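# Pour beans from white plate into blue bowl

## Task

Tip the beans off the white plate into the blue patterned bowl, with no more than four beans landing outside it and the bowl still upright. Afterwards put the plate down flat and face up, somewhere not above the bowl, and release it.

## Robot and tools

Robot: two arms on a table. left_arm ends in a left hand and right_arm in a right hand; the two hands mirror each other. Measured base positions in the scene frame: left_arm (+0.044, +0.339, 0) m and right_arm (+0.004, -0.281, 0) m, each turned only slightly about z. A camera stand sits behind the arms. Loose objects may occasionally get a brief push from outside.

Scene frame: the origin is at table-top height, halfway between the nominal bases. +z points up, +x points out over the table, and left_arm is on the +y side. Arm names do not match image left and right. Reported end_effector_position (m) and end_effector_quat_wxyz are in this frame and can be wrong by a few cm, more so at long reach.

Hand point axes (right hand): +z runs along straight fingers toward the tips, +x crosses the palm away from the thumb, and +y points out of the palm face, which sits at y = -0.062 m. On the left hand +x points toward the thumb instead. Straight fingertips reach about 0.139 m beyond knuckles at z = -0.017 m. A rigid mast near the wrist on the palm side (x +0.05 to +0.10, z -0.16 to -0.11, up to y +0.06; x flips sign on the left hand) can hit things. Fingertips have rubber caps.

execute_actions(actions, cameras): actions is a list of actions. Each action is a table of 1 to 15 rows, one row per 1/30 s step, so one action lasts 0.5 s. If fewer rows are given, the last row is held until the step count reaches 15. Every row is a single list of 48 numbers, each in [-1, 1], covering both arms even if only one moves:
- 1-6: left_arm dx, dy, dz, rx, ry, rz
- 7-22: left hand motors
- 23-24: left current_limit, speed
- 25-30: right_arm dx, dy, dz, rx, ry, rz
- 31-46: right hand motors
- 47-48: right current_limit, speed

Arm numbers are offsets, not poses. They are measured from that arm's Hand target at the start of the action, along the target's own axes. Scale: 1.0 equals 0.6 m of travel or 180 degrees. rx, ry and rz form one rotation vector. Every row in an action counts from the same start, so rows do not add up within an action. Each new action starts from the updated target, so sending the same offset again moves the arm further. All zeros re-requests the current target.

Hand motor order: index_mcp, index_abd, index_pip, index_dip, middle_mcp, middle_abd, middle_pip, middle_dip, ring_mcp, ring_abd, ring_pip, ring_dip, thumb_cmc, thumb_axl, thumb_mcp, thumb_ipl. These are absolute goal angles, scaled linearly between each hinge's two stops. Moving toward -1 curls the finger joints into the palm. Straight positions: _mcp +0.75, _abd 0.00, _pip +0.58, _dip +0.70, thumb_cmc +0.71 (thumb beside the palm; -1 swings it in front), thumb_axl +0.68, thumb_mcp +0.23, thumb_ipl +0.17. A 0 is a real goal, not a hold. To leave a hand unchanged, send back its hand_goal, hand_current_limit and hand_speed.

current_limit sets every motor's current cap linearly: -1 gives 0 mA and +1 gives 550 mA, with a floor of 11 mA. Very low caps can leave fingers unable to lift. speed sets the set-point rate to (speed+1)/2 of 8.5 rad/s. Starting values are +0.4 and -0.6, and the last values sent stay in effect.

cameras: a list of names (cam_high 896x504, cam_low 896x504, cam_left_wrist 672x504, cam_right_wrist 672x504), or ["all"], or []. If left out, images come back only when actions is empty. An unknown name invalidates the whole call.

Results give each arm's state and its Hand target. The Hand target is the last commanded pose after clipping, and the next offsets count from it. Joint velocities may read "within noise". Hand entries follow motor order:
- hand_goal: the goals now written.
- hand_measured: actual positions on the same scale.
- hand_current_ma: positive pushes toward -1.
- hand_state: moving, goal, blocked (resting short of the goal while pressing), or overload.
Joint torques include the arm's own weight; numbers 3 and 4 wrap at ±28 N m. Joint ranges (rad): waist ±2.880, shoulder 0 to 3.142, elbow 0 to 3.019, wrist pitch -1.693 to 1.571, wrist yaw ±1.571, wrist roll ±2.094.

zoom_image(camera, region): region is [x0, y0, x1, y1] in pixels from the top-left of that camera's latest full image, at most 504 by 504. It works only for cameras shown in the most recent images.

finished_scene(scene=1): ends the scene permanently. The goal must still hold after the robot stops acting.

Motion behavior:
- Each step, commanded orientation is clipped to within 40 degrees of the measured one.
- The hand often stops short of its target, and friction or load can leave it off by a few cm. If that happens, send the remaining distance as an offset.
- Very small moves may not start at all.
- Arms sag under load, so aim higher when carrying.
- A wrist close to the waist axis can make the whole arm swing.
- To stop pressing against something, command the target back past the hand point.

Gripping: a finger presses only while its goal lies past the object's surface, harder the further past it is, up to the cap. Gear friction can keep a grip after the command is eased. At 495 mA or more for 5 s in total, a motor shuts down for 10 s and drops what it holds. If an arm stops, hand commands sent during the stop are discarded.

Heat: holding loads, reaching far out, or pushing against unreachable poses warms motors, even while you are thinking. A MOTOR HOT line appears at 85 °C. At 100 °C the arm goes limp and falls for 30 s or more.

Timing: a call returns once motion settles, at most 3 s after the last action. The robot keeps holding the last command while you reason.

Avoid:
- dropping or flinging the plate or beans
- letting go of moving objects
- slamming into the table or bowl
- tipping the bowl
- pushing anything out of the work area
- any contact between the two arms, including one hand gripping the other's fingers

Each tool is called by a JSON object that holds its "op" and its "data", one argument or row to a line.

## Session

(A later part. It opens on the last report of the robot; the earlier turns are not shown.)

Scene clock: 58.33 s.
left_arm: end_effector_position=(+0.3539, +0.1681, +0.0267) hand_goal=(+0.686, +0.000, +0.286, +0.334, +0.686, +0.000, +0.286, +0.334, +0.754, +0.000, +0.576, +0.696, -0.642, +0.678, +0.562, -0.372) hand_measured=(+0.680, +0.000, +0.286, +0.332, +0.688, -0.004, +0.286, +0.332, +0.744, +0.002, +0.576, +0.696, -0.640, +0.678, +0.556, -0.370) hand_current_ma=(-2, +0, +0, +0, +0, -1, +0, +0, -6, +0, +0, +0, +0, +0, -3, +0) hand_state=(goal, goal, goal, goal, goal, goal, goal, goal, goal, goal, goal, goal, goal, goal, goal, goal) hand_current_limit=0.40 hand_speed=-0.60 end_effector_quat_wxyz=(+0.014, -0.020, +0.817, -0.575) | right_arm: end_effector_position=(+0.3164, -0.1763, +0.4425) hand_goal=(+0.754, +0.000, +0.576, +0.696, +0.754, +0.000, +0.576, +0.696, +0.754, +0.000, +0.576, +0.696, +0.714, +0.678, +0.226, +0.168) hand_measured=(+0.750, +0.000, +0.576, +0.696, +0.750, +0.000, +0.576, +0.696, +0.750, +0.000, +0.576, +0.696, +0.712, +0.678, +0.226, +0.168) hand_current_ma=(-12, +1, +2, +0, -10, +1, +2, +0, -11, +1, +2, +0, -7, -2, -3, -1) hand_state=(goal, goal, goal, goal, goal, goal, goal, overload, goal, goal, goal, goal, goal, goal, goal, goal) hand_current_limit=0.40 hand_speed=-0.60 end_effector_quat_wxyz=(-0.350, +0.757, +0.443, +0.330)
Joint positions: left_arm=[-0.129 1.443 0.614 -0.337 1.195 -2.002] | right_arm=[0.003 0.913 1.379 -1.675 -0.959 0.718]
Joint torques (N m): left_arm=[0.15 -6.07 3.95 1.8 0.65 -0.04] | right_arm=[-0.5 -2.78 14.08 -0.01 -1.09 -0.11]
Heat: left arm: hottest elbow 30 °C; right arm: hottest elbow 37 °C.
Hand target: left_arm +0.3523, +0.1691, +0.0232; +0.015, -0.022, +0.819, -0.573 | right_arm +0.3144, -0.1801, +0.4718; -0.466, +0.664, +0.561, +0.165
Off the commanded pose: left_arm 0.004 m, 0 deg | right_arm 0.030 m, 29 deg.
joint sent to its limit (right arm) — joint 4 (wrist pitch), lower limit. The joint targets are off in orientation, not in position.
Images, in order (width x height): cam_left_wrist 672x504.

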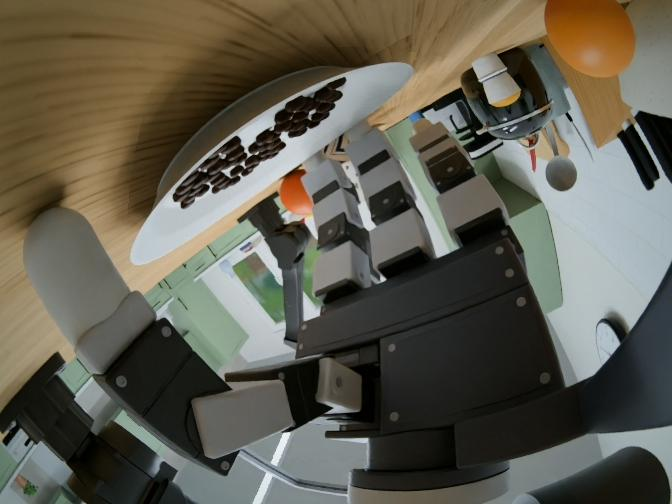

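{"op": "execute_actions", "data": {
  "actions": [
    [[0.0007,-0.0092,0.0108,0,0,0, 0.685,0,0.285,0.333,0.685,0,0.285,0.333,0.754,0,0.576,0.696,-0.643,0.678,0.562,-0.373,0.4,-0.8, 0,0,0,0,0,0, 0.754,0,0.576,0.696,0.754,0,0.576,0.696,0.754,0,0.576,0.696,0.714,0.678,0.226,0.168,0.4,-0.6]],
    [[0,0,0,0,0,0, 0.753,0,0.168,0.087,0.753,0,0.168,0.087,0.754,0,0.576,0.696,-0.643,0.678,0.539,-0.481,0.4,-0.8, 0,0,0,0,0,0, 0.754,0,0.576,0.696,0.754,0,0.576,0.696,0.754,0,0.576,0.696,0.714,0.678,0.226,0.168,0.4,-0.6]]
  ],
  "cameras": ["cam_high","cam_left_wrist"]
}}

{"op": "zoom_image", "data": {
  "camera": "cam_left_wrist",
  "region": [0, 0, 450, 400]
}}

{"op": "zoom_image", "data": {
  "camera": "cam_high",
  "region": [380, 170, 500, 290]
}}

Scene clock: 62.33 s.
left_arm: end_effector_position=(+0.3525, +0.1625, +0.0254) hand_goal=(+0.754, +0.000, +0.168, +0.088, +0.754, +0.000, +0.168, +0.088, +0.754, +0.000, +0.576, +0.696, -0.642, +0.678, +0.540, -0.480) hand_measured=(+0.754, +0.000, +0.178, +0.100, +0.762, +0.000, +0.192, +0.098, +0.744, +0.002, +0.576, +0.696, -0.644, +0.678, +0.544, -0.476) hand_current_ma=(+0, +0, +5, +6, +3, +0, +19, +5, -6, +0, +0, +0, +0, +0, +1, +2) hand_state=(goal, goal, goal, goal, goal, goal, blocked, goal, goal, goal, goal, goal, goal, goal, goal, goal) hand_current_limit=0.40 hand_speed=-0.80 end_effector_quat_wxyz=(+0.011, -0.025, +0.819, -0.574) | right_arm: end_effector_position=(+0.3164, -0.1763, +0.4425) hand_goal=(+0.754, +0.000, +0.576, +0.696, +0.754, +0.000, +0.576, +0.696, +0.754, +0.000, +0.576, +0.696, +0.714, +0.678, +0.226, +0.168) hand_measured=(+0.750, +0.000, +0.576, +0.696, +0.750, +0.000, +0.576, +0.696, +0.750, +0.000, +0.576, +0.696, +0.712, +0.678, +0.226, +0.168) hand_current_ma=(-12, +1, +2, +0, -10, +1, +2, +0, -11, +1, +2, +0, -7, -2, -3, -1) hand_state=(goal, goal, goal, goal, goal, goal, goal, overload, goal, goal, goal, goal, goal, goal, goal, goal) hand_current_limit=0.40 hand_speed=-0.60 end_effector_quat_wxyz=(-0.350, +0.757, +0.443, +0.330)
Joint positions: left_arm=[-0.147 1.442 0.605 -0.289 1.183 -2.057] | right_arm=[0.003 0.913 1.379 -1.675 -0.959 0.718]
Joint torques (N m): left_arm=[-0.09 -6.77 4.22 1.94 0.7 -0.05] | right_arm=[-0.38 -2.73 14.06 -0.03 -1.1 -0.12]
Heat: left arm: hottest elbow 30 °C; right arm: hottest elbow 37 °C.
Hand target: left_arm +0.3522, +0.1612, +0.0261; +0.015, -0.022, +0.819, -0.573 | right_arm +0.3144, -0.1801, +0.4718; -0.466, +0.664, +0.561, +0.165
Off the commanded pose: left_arm 0.002 m, 1 deg | right_arm 0.030 m, 29 deg.
joint sent to its limit (right arm) — joint 4 (wrist pitch), lower limit. The joint targets are off in orientation, not in position.
Images, in order (width x height): cam_high 896x504, cam_left_wrist 672x504.

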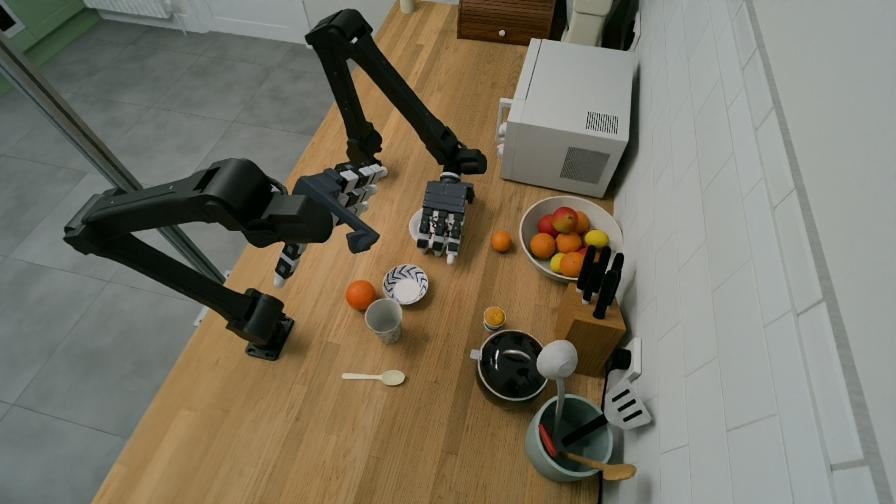

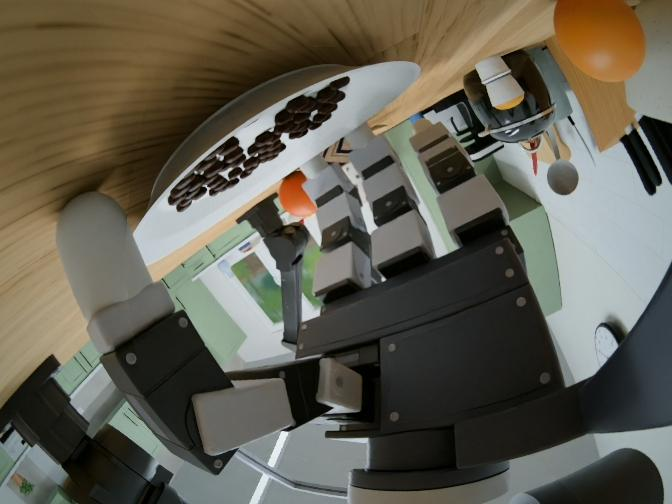

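Scaled by 1.120 from the camera's 672x504 image, which has a finer 960x720 frame.

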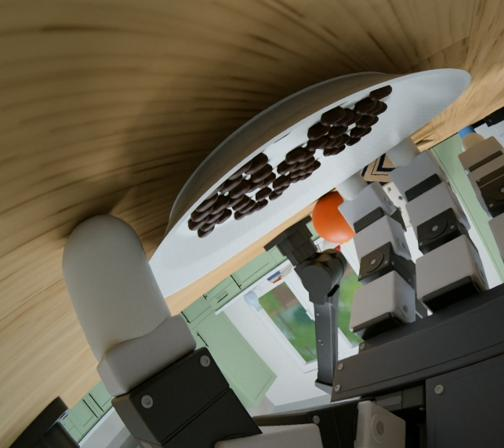

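Scaled by 4.200 from the camera's 896x504 image, which has a finer 1280x720 frame.

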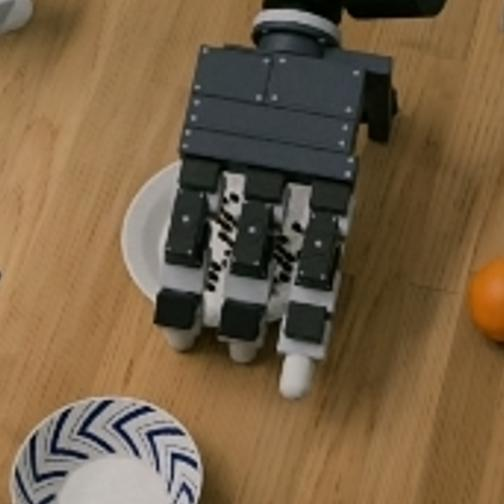

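{"op": "execute_actions", "data": {
  "actions": [
    [[0,0,0,0,0,0, 0.74,0,0.15,0.07,0.74,0,0.15,0.07,0.754,0,0.576,0.696,-0.643,0.678,0.527,-0.515,0.4,-0.8, 0,0,0,0,0,0, 0.754,0,0.576,0.696,0.754,0,0.576,0.696,0.754,0,0.576,0.696,0.714,0.678,0.226,0.168,0.4,-0.6]],
    [[0,0,0,0,0,0, 0.73,0,0.13,0.06,0.73,0,0.13,0.06,0.754,0,0.576,0.696,-0.643,0.678,0.517,-0.546,0.4,-0.8, 0,0,0,0,0,0, 0.754,0,0.576,0.696,0.754,0,0.576,0.696,0.754,0,0.576,0.696,0.714,0.678,0.226,0.168,0.4,-0.6]]
  ],
  "cameras": ["cam_left_wrist"]
}}

{"op": "zoom_image", "data": {
  "camera": "cam_left_wrist",
  "region": [0, 0, 450, 400]
}}

{"op": "execute_actions", "data": {
  "actions": [],
  "cameras": ["cam_high"]
}}

Scene clock: 64.50 s.
left_arm: end_effector_position=(+0.3523, +0.1622, +0.0256) hand_goal=(+0.730, +0.000, +0.130, +0.060, +0.730, +0.000, +0.130, +0.060, +0.754, +0.000, +0.576, +0.696, -0.642, +0.678, +0.518, -0.546) hand_measured=(+0.760, +0.002, +0.174, +0.090, +0.762, +0.000, +0.172, +0.076, +0.744, +0.002, +0.576, +0.696, -0.644, +0.678, +0.544, -0.508) hand_current_ma=(+31, +0, +55, +28, +36, +0, +51, +10, -6, +0, +0, +0, +0, +0, +37, +73) hand_state=(blocked, goal, blocked, blocked, blocked, goal, blocked, goal, goal, goal, goal, goal, goal, goal, blocked, blocked) hand_current_limit=0.40 hand_speed=-0.80 end_effector_quat_wxyz=(+0.011, -0.025, +0.818, -0.574) | right_arm: end_effector_position=(+0.3164, -0.1763, +0.4425) hand_goal=(+0.754, +0.000, +0.576, +0.696, +0.754, +0.000, +0.576, +0.696, +0.754, +0.000, +0.576, +0.696, +0.714, +0.678, +0.226, +0.168) hand_measured=(+0.750, +0.000, +0.576, +0.696, +0.750, +0.000, +0.576, +0.696, +0.750, +0.000, +0.576, +0.696, +0.712, +0.678, +0.226, +0.168) hand_current_ma=(-12, +1, +2, +0, -10, +1, +2, +0, -11, +1, +2, +0, -7, -2, -3, -1) hand_state=(goal, goal, goal, goal, goal, goal, goal, overload, goal, goal, goal, goal, goal, goal, goal, goal) hand_current_limit=0.40 hand_speed=-0.60 end_effector_quat_wxyz=(-0.350, +0.757, +0.443, +0.330)
Joint positions: left_arm=[-0.147 1.442 0.605 -0.289 1.184 -2.057] | right_arm=[0.003 0.913 1.379 -1.675 -0.959 0.718]
Joint torques (N m): left_arm=[-0.38 -6.71 4.14 2 0.63 -0.07] | right_arm=[-0.44 -2.73 14.06 0.01 -1.1 -0.12]
Heat: left arm: hottest elbow 30 °C; right arm: hottest elbow 37 °C.
Hand target: left_arm +0.3522, +0.1612, +0.0261; +0.015, -0.022, +0.819, -0.573 | right_arm +0.3144, -0.1801, +0.4718; -0.466, +0.664, +0.561, +0.165
Off the commanded pose: left_arm 0.001 m, 1 deg | right_arm 0.030 m, 29 deg.
joint sent to its limit (right arm) — joint 4 (wrist pitch), lower limit. The joint targets are off in orientation, not in position.
Images, in order (width x height): cam_left_wrist 672x504.

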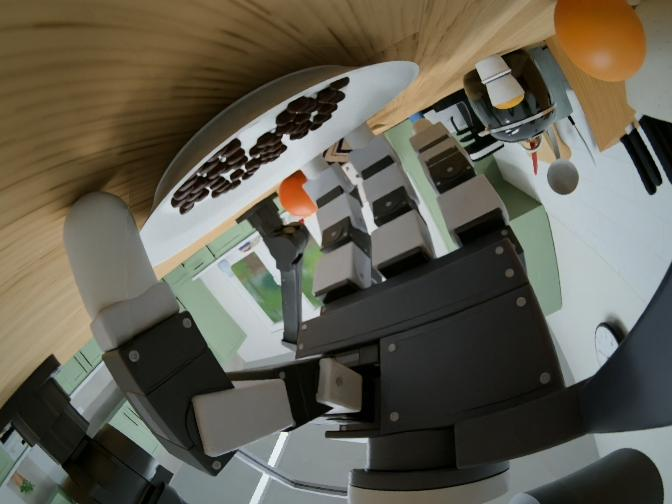

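Scaled by 1.120 from the camera's 672x504 image, which has a finer 960x720 frame.

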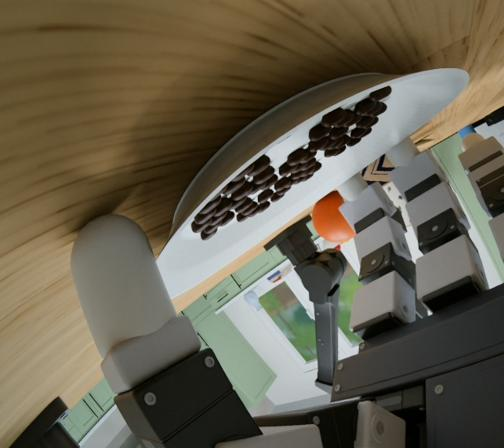

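Scene clock: 64.50 s.
left_arm: end_effector_position=(+0.3523, +0.1622, +0.0256) hand_goal=(+0.730, +0.000, +0.130, +0.060, +0.730, +0.000, +0.130, +0.060, +0.754, +0.000, +0.576, +0.696, -0.642, +0.678, +0.518, -0.546) hand_measured=(+0.760, +0.002, +0.174, +0.090, +0.762, +0.000, +0.172, +0.076, +0.744, +0.002, +0.576, +0.696, -0.644, +0.678, +0.544, -0.508) hand_current_ma=(+31, +0, +55, +28, +36, +0, +51, +10, -6, +0, +0, +0, +0, +0, +37, +73) hand_state=(blocked, goal, blocked, blocked, blocked, goal, blocked, goal, goal, goal, goal, goal, goal, goal, blocked, blocked) hand_current_limit=0.40 hand_speed=-0.80 end_effector_quat_wxyz=(+0.011, -0.025, +0.818, -0.574) | right_arm: end_effector_position=(+0.3164, -0.1763, +0.4425) hand_goal=(+0.754, +0.000, +0.576, +0.696, +0.754, +0.000, +0.576, +0.696, +0.754, +0.000, +0.576, +0.696, +0.714, +0.678, +0.226, +0.168) hand_measured=(+0.750, +0.000, +0.576, +0.696, +0.750, +0.000, +0.576, +0.696, +0.750, +0.000, +0.576, +0.696, +0.712, +0.678, +0.226, +0.168) hand_current_ma=(-12, +1, +2, +0, -10, +1, +2, +0, -11, +1, +2, +0, -7, -2, -3, -1) hand_state=(goal, goal, goal, goal, goal, goal, goal, overload, goal, goal, goal, goal, goal, goal, goal, goal) hand_current_limit=0.40 hand_speed=-0.60 end_effector_quat_wxyz=(-0.350, +0.757, +0.443, +0.330)
Joint positions: left_arm=[-0.147 1.442 0.605 -0.289 1.184 -2.057] | right_arm=[0.003 0.913 1.379 -1.675 -0.959 0.718]
Joint velocities: within noise
Joint torques (N m): left_arm=[-0.38 -6.71 4.14 2 0.63 -0.07] | right_arm=[-0.44 -2.73 14.06 0.01 -1.1 -0.12]
Motor temperatures (°C): left_arm=[25 25 30 25 27 26] | right_arm=[26 33 37 22 28 26]
Heat: left arm: hottest elbow 30 °C; right arm: hottest elbow 37 °C.
Hand target: left_arm +0.3522, +0.1612, +0.0261; +0.015, -0.022, +0.819, -0.573 | right_arm +0.3144, -0.1801, +0.4718; -0.466, +0.664, +0.561, +0.165
Off the commanded pose: left_arm 0.001 m, 1 deg | right_arm 0.030 m, 29 deg.
Images, in order (width x height): cam_high 896x504.

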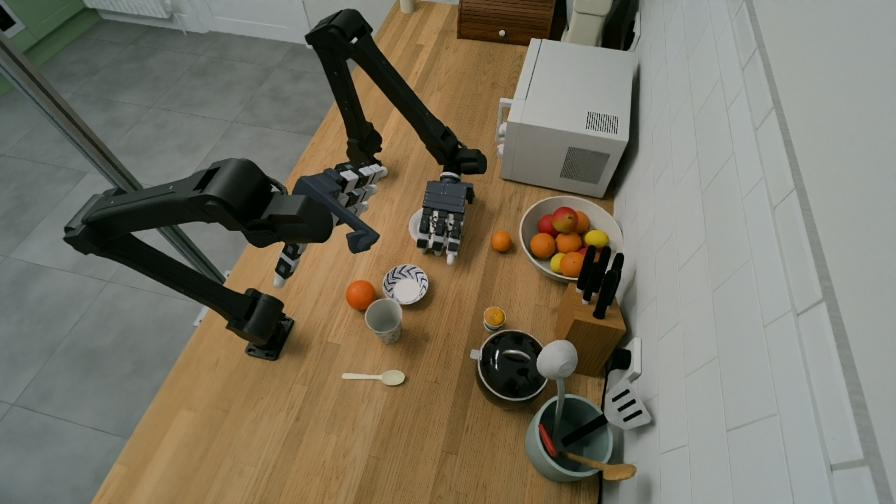

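{"op": "execute_actions", "data": {
  "actions": [
    [[0,0,0,0,0,0, 0.70,0,0.11,0.04,0.70,0,0.11,0.04,0.754,0,0.576,0.696,-0.643,0.678,0.46,-0.57,0.4,-0.8, 0,0,0,0,0,0, 0.754,0,0.576,0.696,0.754,0,0.576,0.696,0.754,0,0.576,0.696,0.714,0.678,0.226,0.168,0.4,-0.6]],
    [[0,0,0,0,0,0, 0.66,0,0.08,0.02,0.66,0,0.08,0.02,0.754,0,0.576,0.696,-0.643,0.678,0.38,-0.60,0.4,-0.8, 0,0,0,0,0,0, 0.754,0,0.576,0.696,0.754,0,0.576,0.696,0.754,0,0.576,0.696,0.714,0.678,0.226,0.168,0.4,-0.6]]
  ],
  "cameras": ["cam_left_wrist"]
}}

Scene clock: 66.90 s.
left_arm: end_effector_position=(+0.3522, +0.1620, +0.0257) hand_goal=(+0.660, +0.000, +0.080, +0.020, +0.660, +0.000, +0.080, +0.020, +0.754, +0.000, +0.576, +0.696, -0.642, +0.678, +0.380, -0.600) hand_measured=(+0.760, +0.002, +0.172, +0.074, +0.760, +0.000, +0.162, +0.056, +0.744, +0.002, +0.576, +0.696, -0.644, +0.678, +0.544, -0.522) hand_current_ma=(+237, +0, +187, +79, +240, +0, +157, +38, -6, +0, +0, +0, +0, +0, +385, +237) hand_state=(blocked, goal, blocked, blocked, blocked, goal, blocked, blocked, goal, goal, goal, goal, goal, goal, blocked, blocked) hand_current_limit=0.40 hand_speed=-0.80 end_effector_quat_wxyz=(+0.011, -0.024, +0.818, -0.575) | right_arm: end_effector_position=(+0.3164, -0.1763, +0.4425) hand_goal=(+0.754, +0.000, +0.576, +0.696, +0.754, +0.000, +0.576, +0.696, +0.754, +0.000, +0.576, +0.696, +0.714, +0.678, +0.226, +0.168) hand_measured=(+0.750, +0.000, +0.576, +0.696, +0.750, +0.000, +0.576, +0.696, +0.750, +0.000, +0.576, +0.696, +0.712, +0.678, +0.226, +0.168) hand_current_ma=(-12, +1, +2, +0, -10, +1, +2, +0, -11, +1, +2, +0, -7, -2, -3, -1) hand_state=(goal, goal, goal, goal, goal, goal, goal, overload, goal, goal, goal, goal, goal, goal, goal, goal) hand_current_limit=0.40 hand_speed=-0.60 end_effector_quat_wxyz=(-0.350, +0.757, +0.443, +0.330)
Joint positions: left_arm=[-0.148 1.442 0.605 -0.289 1.185 -2.057] | right_arm=[0.003 0.913 1.379 -1.675 -0.959 0.718]
Joint torques (N m): left_arm=[-0.32 -7.12 4.22 1.89 0.63 -0.1] | right_arm=[-0.44 -2.67 14.09 -0.01 -1.1 -0.12]
Heat: left arm: hottest elbow 30 °C; right arm: hottest elbow 37 °C.
Hand target: left_arm +0.3522, +0.1611, +0.0261; +0.015, -0.022, +0.819, -0.573 | right_arm +0.3144, -0.1801, +0.4718; -0.466, +0.664, +0.561, +0.165
Off the commanded pose: left_arm 0.001 m, 1 deg | right_arm 0.030 m, 29 deg.
joint sent to its limit (right arm) — joint 4 (wrist pitch), lower limit. The joint targets are off in orientation, not in position.
Images, in order (width x height): cam_left_wrist 672x504.

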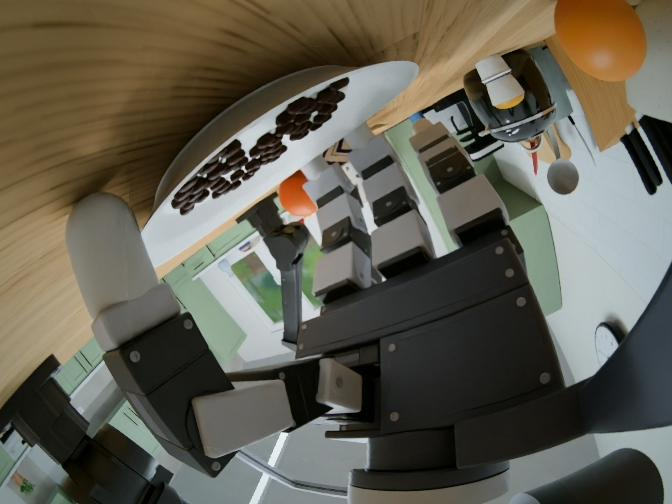

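{"op": "execute_actions", "data": {
  "actions": [
    [[0,-0.0313,-0.0114,0,0,0,0.65,0,0.06,0.0,0.65,0,0.06,0.0,0.754,0,0.576,0.696,-0.643,0.678,0.36,-0.61,0.5,-0.8,0,0,0,0,0,0,0.754,0,0.576,0.696,0.754,0,0.576,0.696,0.754,0,0.576,0.696,0.714,0.678,0.226,0.168,0.4,-0.6]],
    [[0,-0.0313,-0.0114,0,0,0,0.65,0,0.06,0.0,0.65,0,0.06,0.0,0.754,0,0.576,0.696,-0.643,0.678,0.36,-0.61,0.5,-0.8,0,0,0,0,0,0,0.754,0,0.576,0.696,0.754,0,0.576,0.696,0.754,0,0.576,0.696,0.714,0.678,0.226,0.168,0.4,-0.6]]
  ],
  "cameras": ["cam_low","cam_left_wrist","cam_right_wrist"]
}}

Scene clock: 70.93 s.
left_arm: end_effector_position=(+0.3363, +0.1648, +0.0499) hand_goal=(+0.650, +0.000, +0.060, +0.000, +0.650, +0.000, +0.060, +0.000, +0.754, +0.000, +0.576, +0.696, -0.642, +0.678, +0.360, -0.610) hand_measured=(+0.760, +0.002, +0.168, +0.062, +0.752, +0.000, +0.160, +0.044, +0.744, +0.002, +0.576, +0.696, -0.636, +0.678, +0.544, -0.522) hand_current_ma=(+278, +0, +246, +101, +249, +0, +216, +56, -6, +0, +0, +0, +2, +0, +412, +285) hand_state=(blocked, goal, blocked, blocked, blocked, goal, blocked, blocked, goal, goal, goal, goal, goal, goal, blocked, blocked) hand_current_limit=0.50 hand_speed=-0.80 end_effector_quat_wxyz=(+0.000, -0.035, +0.821, -0.570) | right_arm: end_effector_position=(+0.3164, -0.1763, +0.4425) hand_goal=(+0.754, +0.000, +0.576, +0.696, +0.754, +0.000, +0.576, +0.696, +0.754, +0.000, +0.576, +0.696, +0.714, +0.678, +0.226, +0.168) hand_measured=(+0.750, +0.000, +0.576, +0.696, +0.750, +0.000, +0.576, +0.696, +0.750, +0.000, +0.576, +0.696, +0.712, +0.678, +0.226, +0.168) hand_current_ma=(-12, +1, +2, +0, -10, +1, +2, +0, -11, +1, +2, +0, -7, -2, -3, -1) hand_state=(goal, goal, goal, goal, goal, goal, goal, overload, goal, goal, goal, goal, goal, goal, goal, goal) hand_current_limit=0.40 hand_speed=-0.60 end_effector_quat_wxyz=(-0.350, +0.757, +0.443, +0.330)
Joint positions: left_arm=[-0.148 1.347 0.605 -0.41 1.178 -2.063] | right_arm=[0.003 0.913 1.379 -1.675 -0.959 0.718]
Joint torques (N m): left_arm=[-0.56 -6.36 7.77 0.99 0.89 -0.05] | right_arm=[-0.5 -2.67 14.08 0.02 -1.1 -0.12]
Heat: left arm: hottest elbow 29 °C; right arm: hottest elbow 38 °C.
Hand target: left_arm +0.3522, +0.1611, +0.0661; +0.015, -0.022, +0.819, -0.573 | right_arm +0.3144, -0.1801, +0.4718; -0.466, +0.664, +0.561, +0.165
Off the commanded pose: left_arm 0.023 m, 2 deg | right_arm 0.030 m, 29 deg.
joint sent to its limit (right arm) — joint 4 (wrist pitch), lower limit. The joint targets are off in orientation, not in position.
Images, in order (width x height): cam_low 896x504, cam_left_wrist 672x504, cam_right_wrist 672x504.

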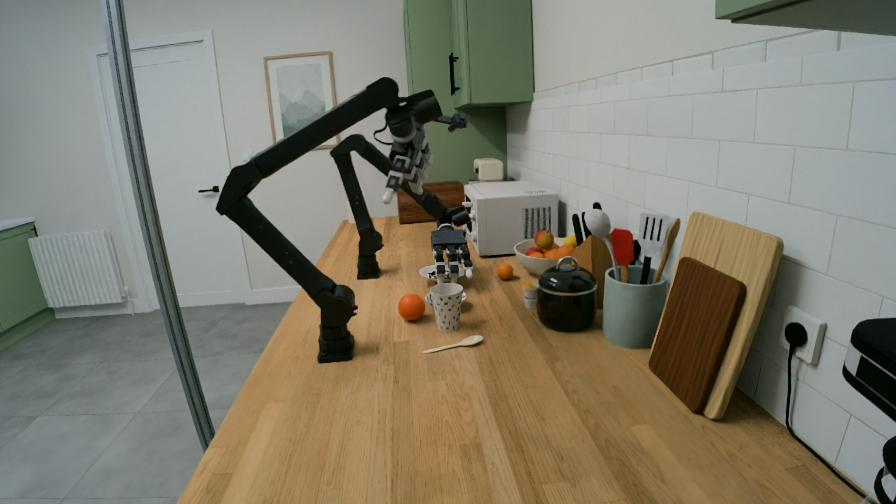

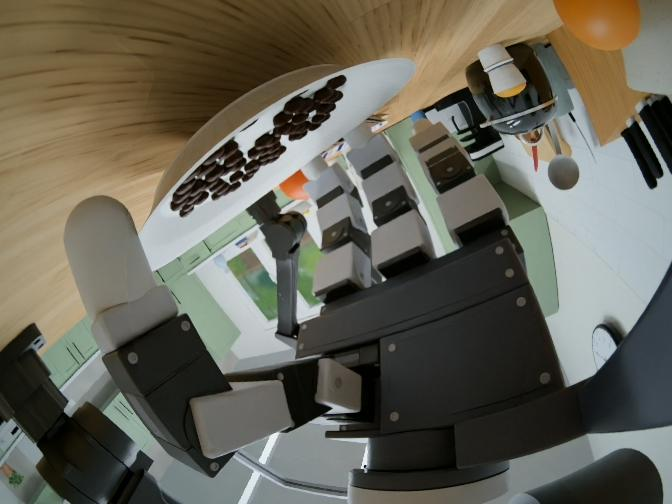

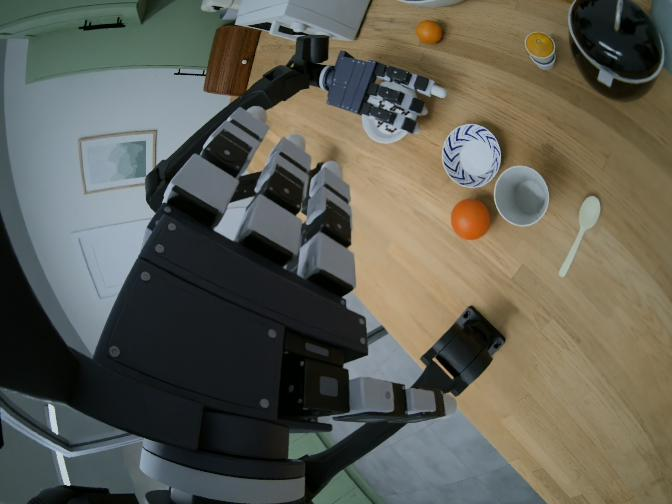

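{"op": "execute_actions", "data": {
  "actions": [
    [[0,-0.0313,-0.0114,0,0,0,0.65,0,0.06,0.0,0.65,0,0.06,0.0,0.754,0,0.576,0.696,-0.643,0.678,0.36,-0.61,0.5,-0.8,0,0,0,0,0,0,0.754,0,0.576,0.696,0.754,0,0.576,0.696,0.754,0,0.576,0.696,0.714,0.678,0.226,0.168,0.4,-0.6]],
    [[0,-0.0313,-0.0114,0,0,0,0.65,0,0.06,0.0,0.65,0,0.06,0.0,0.754,0,0.576,0.696,-0.643,0.678,0.36,-0.61,0.5,-0.8,0,0,0,0,0,0,0.754,0,0.576,0.696,0.754,0,0.576,0.696,0.754,0,0.576,0.696,0.714,0.678,0.226,0.168,0.4,-0.6]],
    [[0,-0.0313,-0.0114,0,0,0,0.65,0,0.06,0.0,0.65,0,0.06,0.0,0.754,0,0.576,0.696,-0.643,0.678,0.36,-0.61,0.5,-0.8,0,0,0,0,0,0,0.754,0,0.576,0.696,0.754,0,0.576,0.696,0.754,0,0.576,0.696,0.714,0.678,0.226,0.168,0.4,-0.6]]
  ],
  "cameras": ["cam_high","cam_low","cam_left_wrist","cam_right_wrist"]
}}

{"op": "zoom_image", "data": {
  "camera": "cam_left_wrist",
  "region": [40, 20, 480, 350]
}}

{"op": "zoom_image", "data": {
  "camera": "cam_high",
  "region": [320, 110, 560, 350]
}}

Scene clock: 73.80 s.
left_arm: end_effector_position=(+0.3375, +0.1646, +0.1071) hand_goal=(+0.650, +0.000, +0.060, +0.000, +0.650, +0.000, +0.060, +0.000, +0.754, +0.000, +0.576, +0.696, -0.642, +0.678, +0.360, -0.610) hand_measured=(+0.760, +0.002, +0.168, +0.062, +0.752, +0.000, +0.160, +0.044, +0.744, +0.002, +0.576, +0.696, -0.636, +0.678, +0.544, -0.522) hand_current_ma=(+278, +0, +246, +101, +249, +0, +216, +56, -6, +0, +0, +0, +2, +0, +413, +285) hand_state=(blocked, goal, blocked, blocked, blocked, goal, blocked, blocked, goal, goal, goal, goal, goal, goal, blocked, blocked) hand_current_limit=0.50 hand_speed=-0.80 end_effector_quat_wxyz=(-0.001, -0.036, +0.821, -0.570) | right_arm: end_effector_position=(+0.3164, -0.1763, +0.4425) hand_goal=(+0.754, +0.000, +0.576, +0.696, +0.754, +0.000, +0.576, +0.696, +0.754, +0.000, +0.576, +0.696, +0.714, +0.678, +0.226, +0.168) hand_measured=(+0.750, +0.000, +0.576, +0.696, +0.750, +0.000, +0.576, +0.696, +0.750, +0.000, +0.576, +0.696, +0.712, +0.678, +0.226, +0.168) hand_current_ma=(-12, +1, +2, +0, -10, +1, +2, +0, -11, +1, +2, +0, -7, -2, -3, -1) hand_state=(goal, goal, goal, goal, goal, goal, goal, overload, goal, goal, goal, goal, goal, goal, goal, goal) hand_current_limit=0.40 hand_speed=-0.60 end_effector_quat_wxyz=(-0.350, +0.757, +0.443, +0.330)
Joint positions: left_arm=[-0.148 1.231 0.692 -0.614 1.178 -2.065] | right_arm=[0.003 0.913 1.379 -1.675 -0.959 0.718]
Joint torques (N m): left_arm=[-0.32 -6.07 8.91 1.01 0.89 0] | right_arm=[-0.38 -2.73 14.08 0.01 -1.1 -0.11]
Heat: left arm: hottest elbow 29 °C; right arm: hottest elbow 38 °C.
Hand target: left_arm +0.3524, +0.1611, +0.1260; +0.015, -0.022, +0.819, -0.573 | right_arm +0.3144, -0.1801, +0.4718; -0.466, +0.664, +0.561, +0.165
Off the commanded pose: left_arm 0.024 m, 3 deg | right_arm 0.030 m, 29 deg.
joint sent to its limit (right arm) — joint 4 (wrist pitch), lower limit. The joint targets are off in orientation, not in position.

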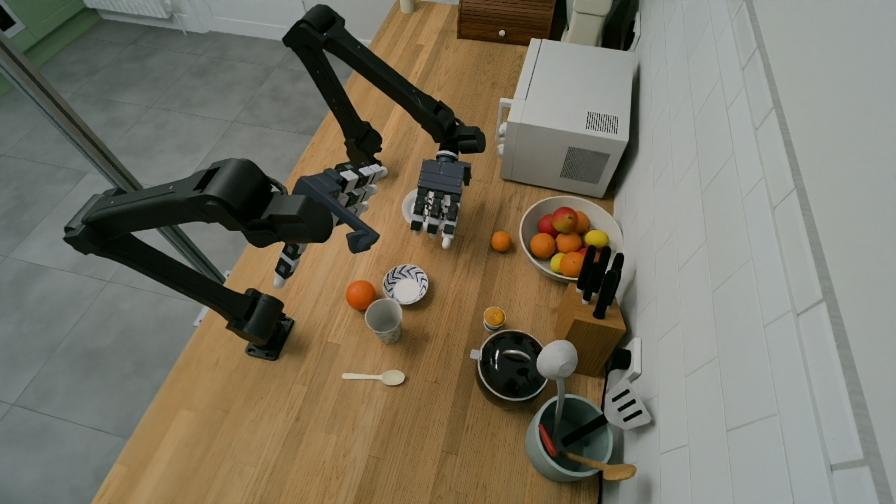

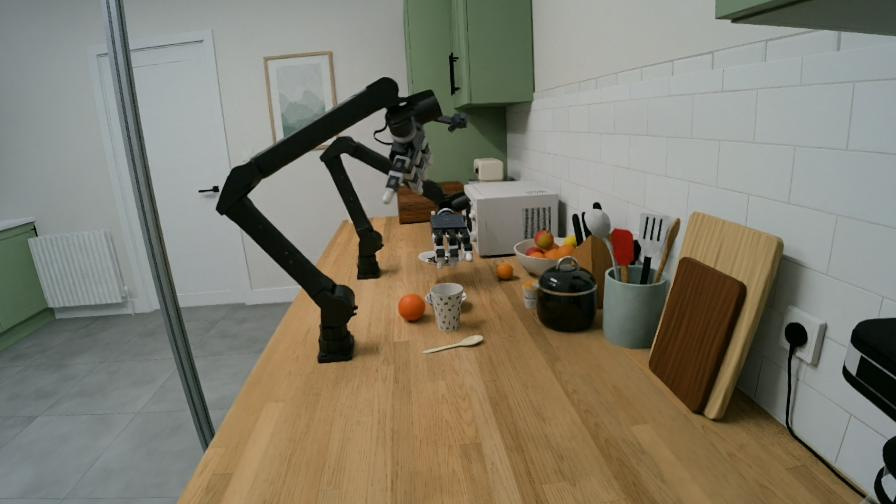

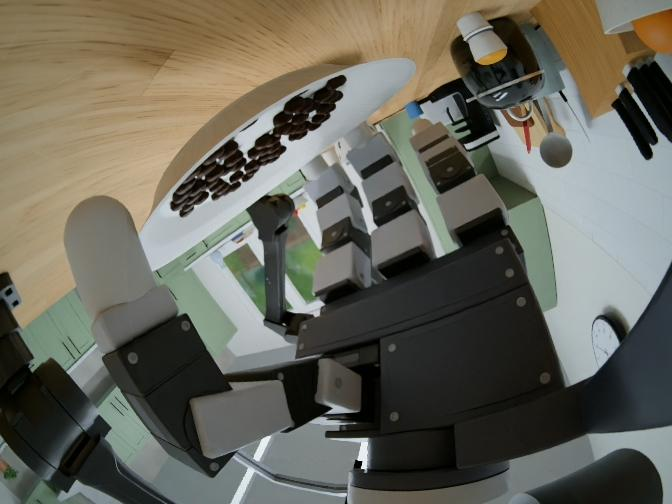

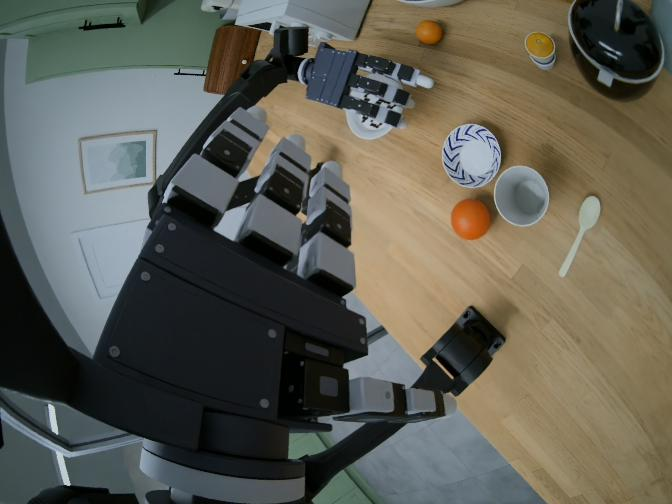

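Scaled by 1.145 from the camera's 672x504 image, which has a finer 960x720 frame.

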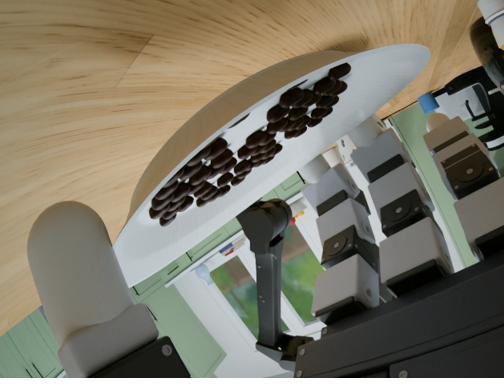

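Scaled by 2.100 from the camera's 896x504 image, which has a finer 1280x720 frame.

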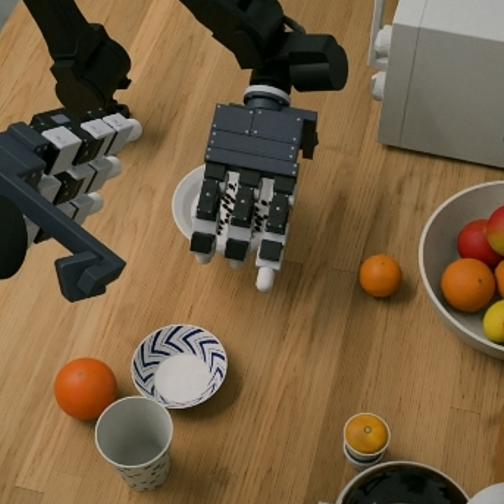

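{"op": "execute_actions", "data": {
  "actions": [
    [[-0.0175,-0.0375,0.0371,0,0.0183,0.00665,0.65,0,0.06,0.0,0.65,0,0.06,0.0,0.754,0,0.576,0.696,-0.643,0.678,0.36,-0.61,0.5,-0.8,0,0,0,0,0,0,0.754,0,0.576,0.696,0.754,0,0.576,0.696,0.754,0,0.576,0.696,0.714,0.678,0.226,0.168,0.4,-0.6]],
    [[-0.0196,-0.0371,0.0363,0,0.0183,0.00665,0.65,0,0.06,0.0,0.65,0,0.06,0.0,0.754,0,0.576,0.696,-0.643,0.678,0.36,-0.61,0.5,-0.8,0,0,0,0,0,0,0.754,0,0.576,0.696,0.754,0,0.576,0.696,0.754,0,0.576,0.696,0.714,0.678,0.226,0.168,0.4,-0.6]],
    [[-0.0217,-0.0369,0.0355,0,0.0183,0.00665,0.65,0,0.06,0.0,0.65,0,0.06,0.0,0.754,0,0.576,0.696,-0.643,0.678,0.36,-0.61,0.5,-0.8,0,0,0,0,0,0,0.754,0,0.576,0.696,0.754,0,0.576,0.696,0.754,0,0.576,0.696,0.714,0.678,0.226,0.168,0.4,-0.6]],
    [[-0.0236,-0.0365,0.0346,0,0.0183,0.00665,0.65,0,0.06,0.0,0.65,0,0.06,0.0,0.754,0,0.576,0.696,-0.643,0.678,0.36,-0.61,0.5,-0.8,0,0,0,0,0,0,0.754,0,0.576,0.696,0.754,0,0.576,0.696,0.754,0,0.576,0.696,0.714,0.678,0.226,0.168,0.4,-0.6]]
  ],
  "cameras": ["cam_high","cam_left_wrist","cam_right_wrist"]
}}

Scene clock: 81.13 s.
left_arm: end_effector_position=(+0.3831, +0.0549, +0.1643) hand_goal=(+0.650, +0.000, +0.060, +0.000, +0.650, +0.000, +0.060, +0.000, +0.754, +0.000, +0.576, +0.696, -0.642, +0.678, +0.360, -0.610) hand_measured=(+0.760, +0.002, +0.168, +0.062, +0.752, +0.000, +0.160, +0.044, +0.744, +0.002, +0.576, +0.696, -0.634, +0.678, +0.544, -0.522) hand_current_ma=(+278, +0, +246, +101, +246, +0, +216, +56, -6, +0, +0, +0, +3, +0, +413, +285) hand_state=(blocked, goal, blocked, blocked, blocked, goal, blocked, blocked, goal, goal, goal, goal, goal, goal, blocked, blocked) hand_current_limit=0.50 hand_speed=-0.80 end_effector_quat_wxyz=(-0.066, +0.068, +0.819, -0.567) | right_arm: end_effector_position=(+0.3164, -0.1763, +0.4425) hand_goal=(+0.754, +0.000, +0.576, +0.696, +0.754, +0.000, +0.576, +0.696, +0.754, +0.000, +0.576, +0.696, +0.714, +0.678, +0.226, +0.168) hand_measured=(+0.750, +0.000, +0.576, +0.696, +0.750, +0.000, +0.576, +0.696, +0.750, +0.000, +0.576, +0.696, +0.712, +0.678, +0.226, +0.168) hand_current_ma=(-12, +1, +2, +0, -10, +1, +2, +0, -11, +1, +2, +0, -7, -2, -3, -1) hand_state=(goal, goal, goal, goal, goal, goal, goal, overload, goal, goal, goal, goal, goal, goal, goal, goal) hand_current_limit=0.40 hand_speed=-0.60 end_effector_quat_wxyz=(-0.350, +0.757, +0.443, +0.330)
Joint positions: left_arm=[-0.407 1.429 1.04 -0.723 1.171 -2.097] | right_arm=[0.003 0.913 1.379 -1.675 -0.959 0.718]
Joint torques (N m): left_arm=[-0.21 -7.53 9.92 1.11 0.92 0.01] | right_arm=[-0.44 -2.78 14.08 0.01 -1.1 -0.12]
Heat: left arm: hottest elbow 31 °C; right arm: hottest elbow 38 °C.
Hand target: left_arm +0.3975, +0.0478, +0.1800; -0.055, +0.078, +0.815, -0.571 | right_arm +0.3144, -0.1801, +0.4718; -0.466, +0.664, +0.561, +0.165
Off the commanded pose: left_arm 0.023 m, 2 deg | right_arm 0.030 m, 29 deg.
joint sent to its limit (right arm) — joint 4 (wrist pitch), lower limit. The joint targets are off in orientation, not in position.
Images, in order (width x height): cam_high 896x504, cam_left_wrist 672x504, cam_right_wrist 672x504.

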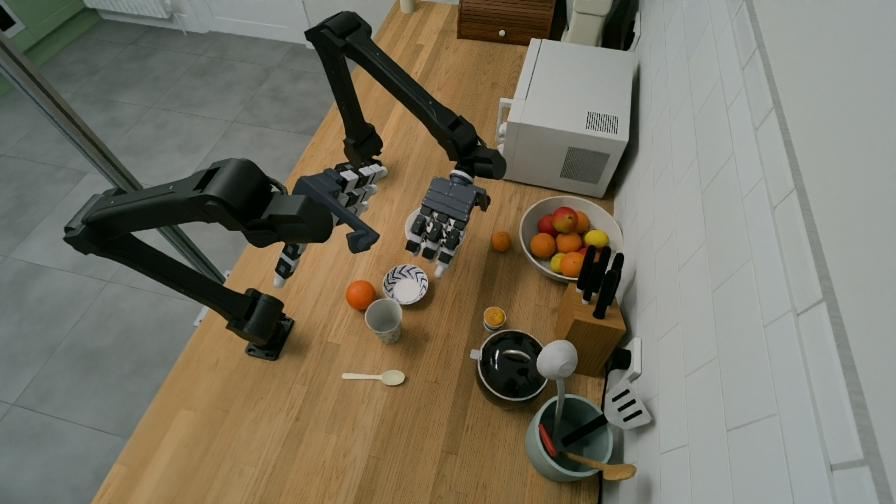

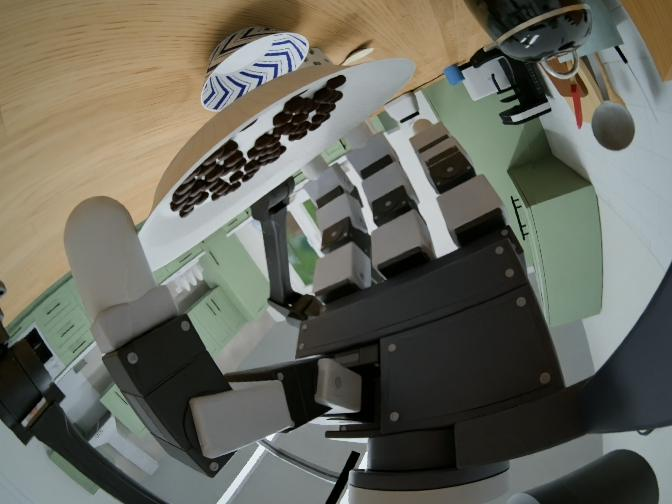

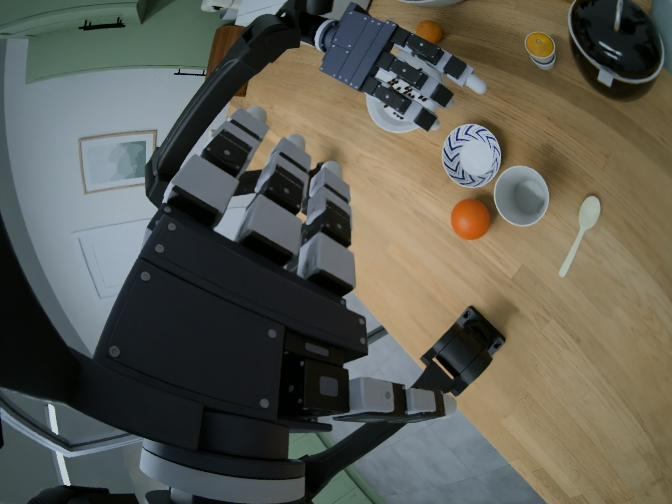

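{"op": "execute_actions", "data": {
  "actions": [
    [[-0.0162,-0.0231,0.023,0,0.0104,0.0038,0.65,0,0.06,0.0,0.65,0,0.06,0.0,0.754,0,0.576,0.696,-0.643,0.678,0.36,-0.61,0.5,-0.8,0,0,0,0,0,0,0.754,0,0.576,0.696,0.754,0,0.576,0.696,0.754,0,0.576,0.696,0.714,0.678,0.226,0.168,0.4,-0.6]],
    [[-0.0162,-0.0231,0.023,0,0.0104,0.0038,0.65,0,0.06,0.0,0.65,0,0.06,0.0,0.754,0,0.576,0.696,-0.643,0.678,0.36,-0.61,0.5,-0.8,0,0,0,0,0,0,0.754,0,0.576,0.696,0.754,0,0.576,0.696,0.754,0,0.576,0.696,0.714,0.678,0.226,0.168,0.4,-0.6]],
    [[-0.0162,-0.0231,0.023,0,0.0104,0.0038,0.65,0,0.06,0.0,0.65,0,0.06,0.0,0.754,0,0.576,0.696,-0.643,0.678,0.36,-0.61,0.5,-0.8,0,0,0,0,0,0,0.754,0,0.576,0.696,0.754,0,0.576,0.696,0.754,0,0.576,0.696,0.714,0.678,0.226,0.168,0.4,-0.6]]
  ],
  "cameras": ["cam_high","cam_low","cam_left_wrist","cam_right_wrist"]
}}

{"op": "zoom_image", "data": {
  "camera": "cam_high",
  "region": [320, 150, 520, 350]
}}

{"op": "zoom_image", "data": {
  "camera": "cam_right_wrist",
  "region": [340, 20, 600, 260]
}}

{"op": "zoom_image", "data": {
  "camera": "cam_low",
  "region": [360, 170, 560, 350]
}}

Scene clock: 84.87 s.
left_arm: end_effector_position=(+0.4012, -0.0016, +0.1891) hand_goal=(+0.650, +0.000, +0.060, +0.000, +0.650, +0.000, +0.060, +0.000, +0.754, +0.000, +0.576, +0.696, -0.642, +0.678, +0.360, -0.610) hand_measured=(+0.760, +0.002, +0.168, +0.062, +0.752, +0.000, +0.160, +0.044, +0.744, +0.002, +0.576, +0.696, -0.634, +0.678, +0.544, -0.522) hand_current_ma=(+278, +0, +246, +101, +246, +0, +216, +56, -6, +0, +0, +0, +3, +0, +412, +285) hand_state=(blocked, goal, blocked, blocked, blocked, goal, blocked, blocked, goal, goal, goal, goal, goal, goal, blocked, blocked) hand_current_limit=0.50 hand_speed=-0.80 end_effector_quat_wxyz=(-0.097, +0.107, +0.815, -0.562) | right_arm: end_effector_position=(+0.3164, -0.1763, +0.4425) hand_goal=(+0.754, +0.000, +0.576, +0.696, +0.754, +0.000, +0.576, +0.696, +0.754, +0.000, +0.576, +0.696, +0.714, +0.678, +0.226, +0.168) hand_measured=(+0.750, +0.000, +0.576, +0.696, +0.750, +0.000, +0.576, +0.696, +0.750, +0.000, +0.576, +0.696, +0.712, +0.678, +0.226, +0.168) hand_current_ma=(-12, +1, +2, +0, -10, +1, +2, +0, -11, +1, +2, +0, -7, -2, -3, -1) hand_state=(goal, goal, goal, goal, goal, goal, goal, overload, goal, goal, goal, goal, goal, goal, goal, goal) hand_current_limit=0.40 hand_speed=-0.60 end_effector_quat_wxyz=(-0.350, +0.757, +0.443, +0.330)
Joint positions: left_arm=[-0.504 1.546 1.239 -0.817 1.172 -2.091] | right_arm=[0.003 0.913 1.379 -1.675 -0.959 0.718]
Joint torques (N m): left_arm=[-0.32 -9.64 10.25 0.95 0.97 0.07] | right_arm=[-0.38 -2.78 14.05 0.01 -1.1 -0.12]
Heat: left arm: hottest elbow 31 °C; right arm: hottest elbow 39 °C.
Hand target: left_arm +0.4139, -0.0105, +0.2049; -0.085, +0.121, +0.810, -0.567 | right_arm +0.3144, -0.1801, +0.4718; -0.466, +0.664, +0.561, +0.165
Off the commanded pose: left_arm 0.022 m, 2 deg | right_arm 0.030 m, 29 deg.
joint sent to its limit (right arm) — joint 4 (wrist pitch), lower limit. The joint targets are off in orientation, not in position.

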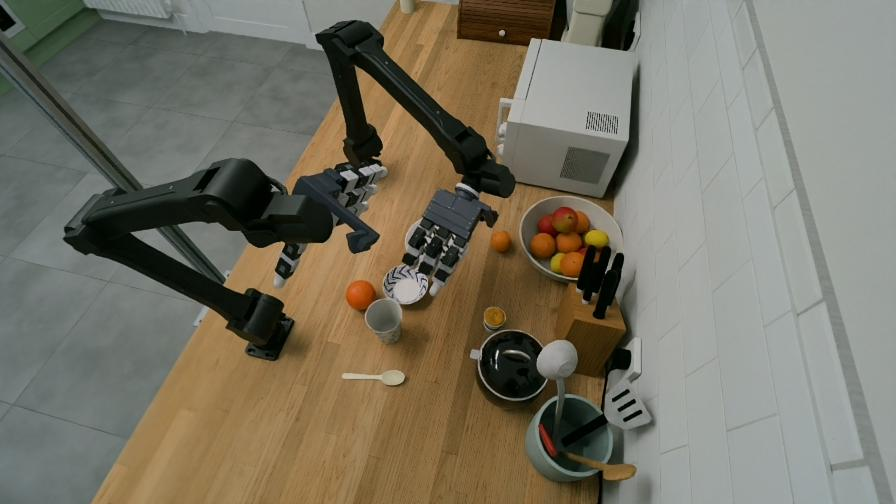

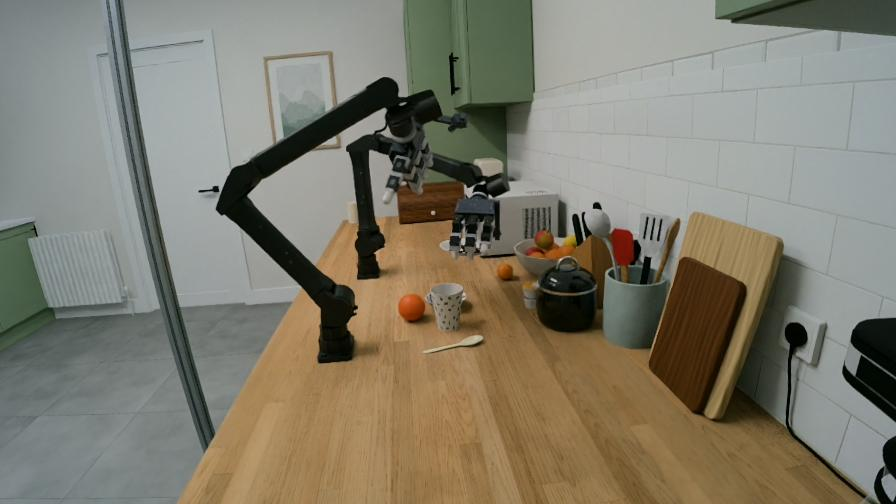

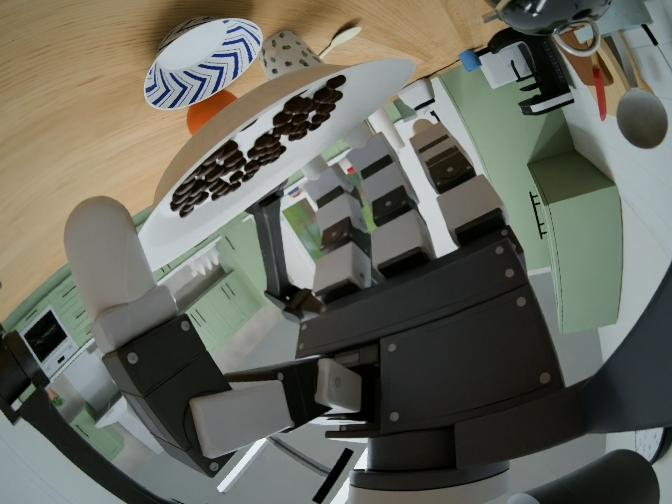

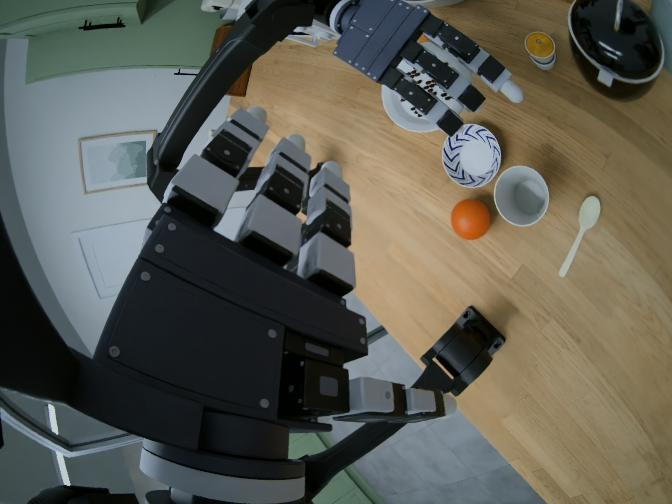

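Scaled by 2.520 from the camera's 896x504 image, which has a finer 1280x720 frame.

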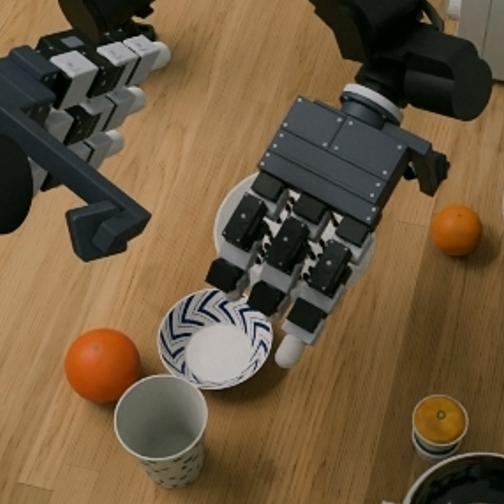

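Scaled by 1.938 from the camera's 672x504 image, which has a finer 960x720 frame.

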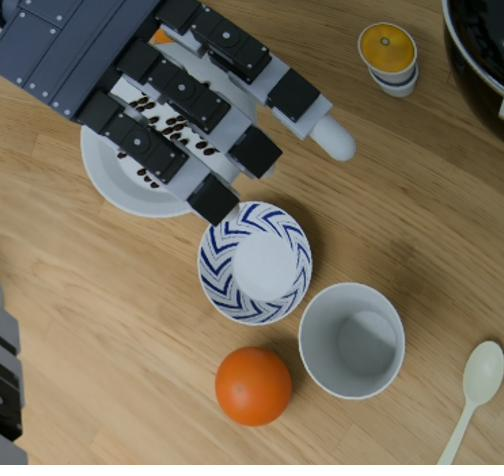

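Scaled by 2.520 from the camera's 896x504 image, which has a finer 1280x720 frame.

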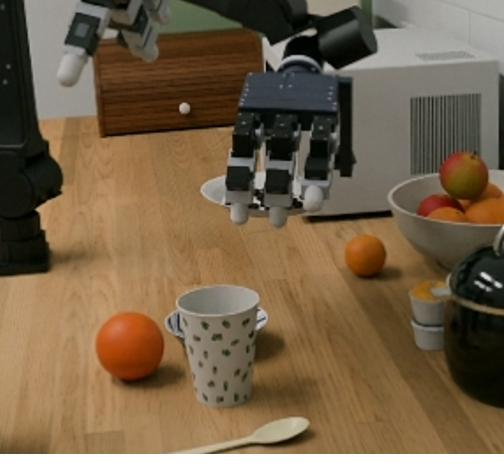

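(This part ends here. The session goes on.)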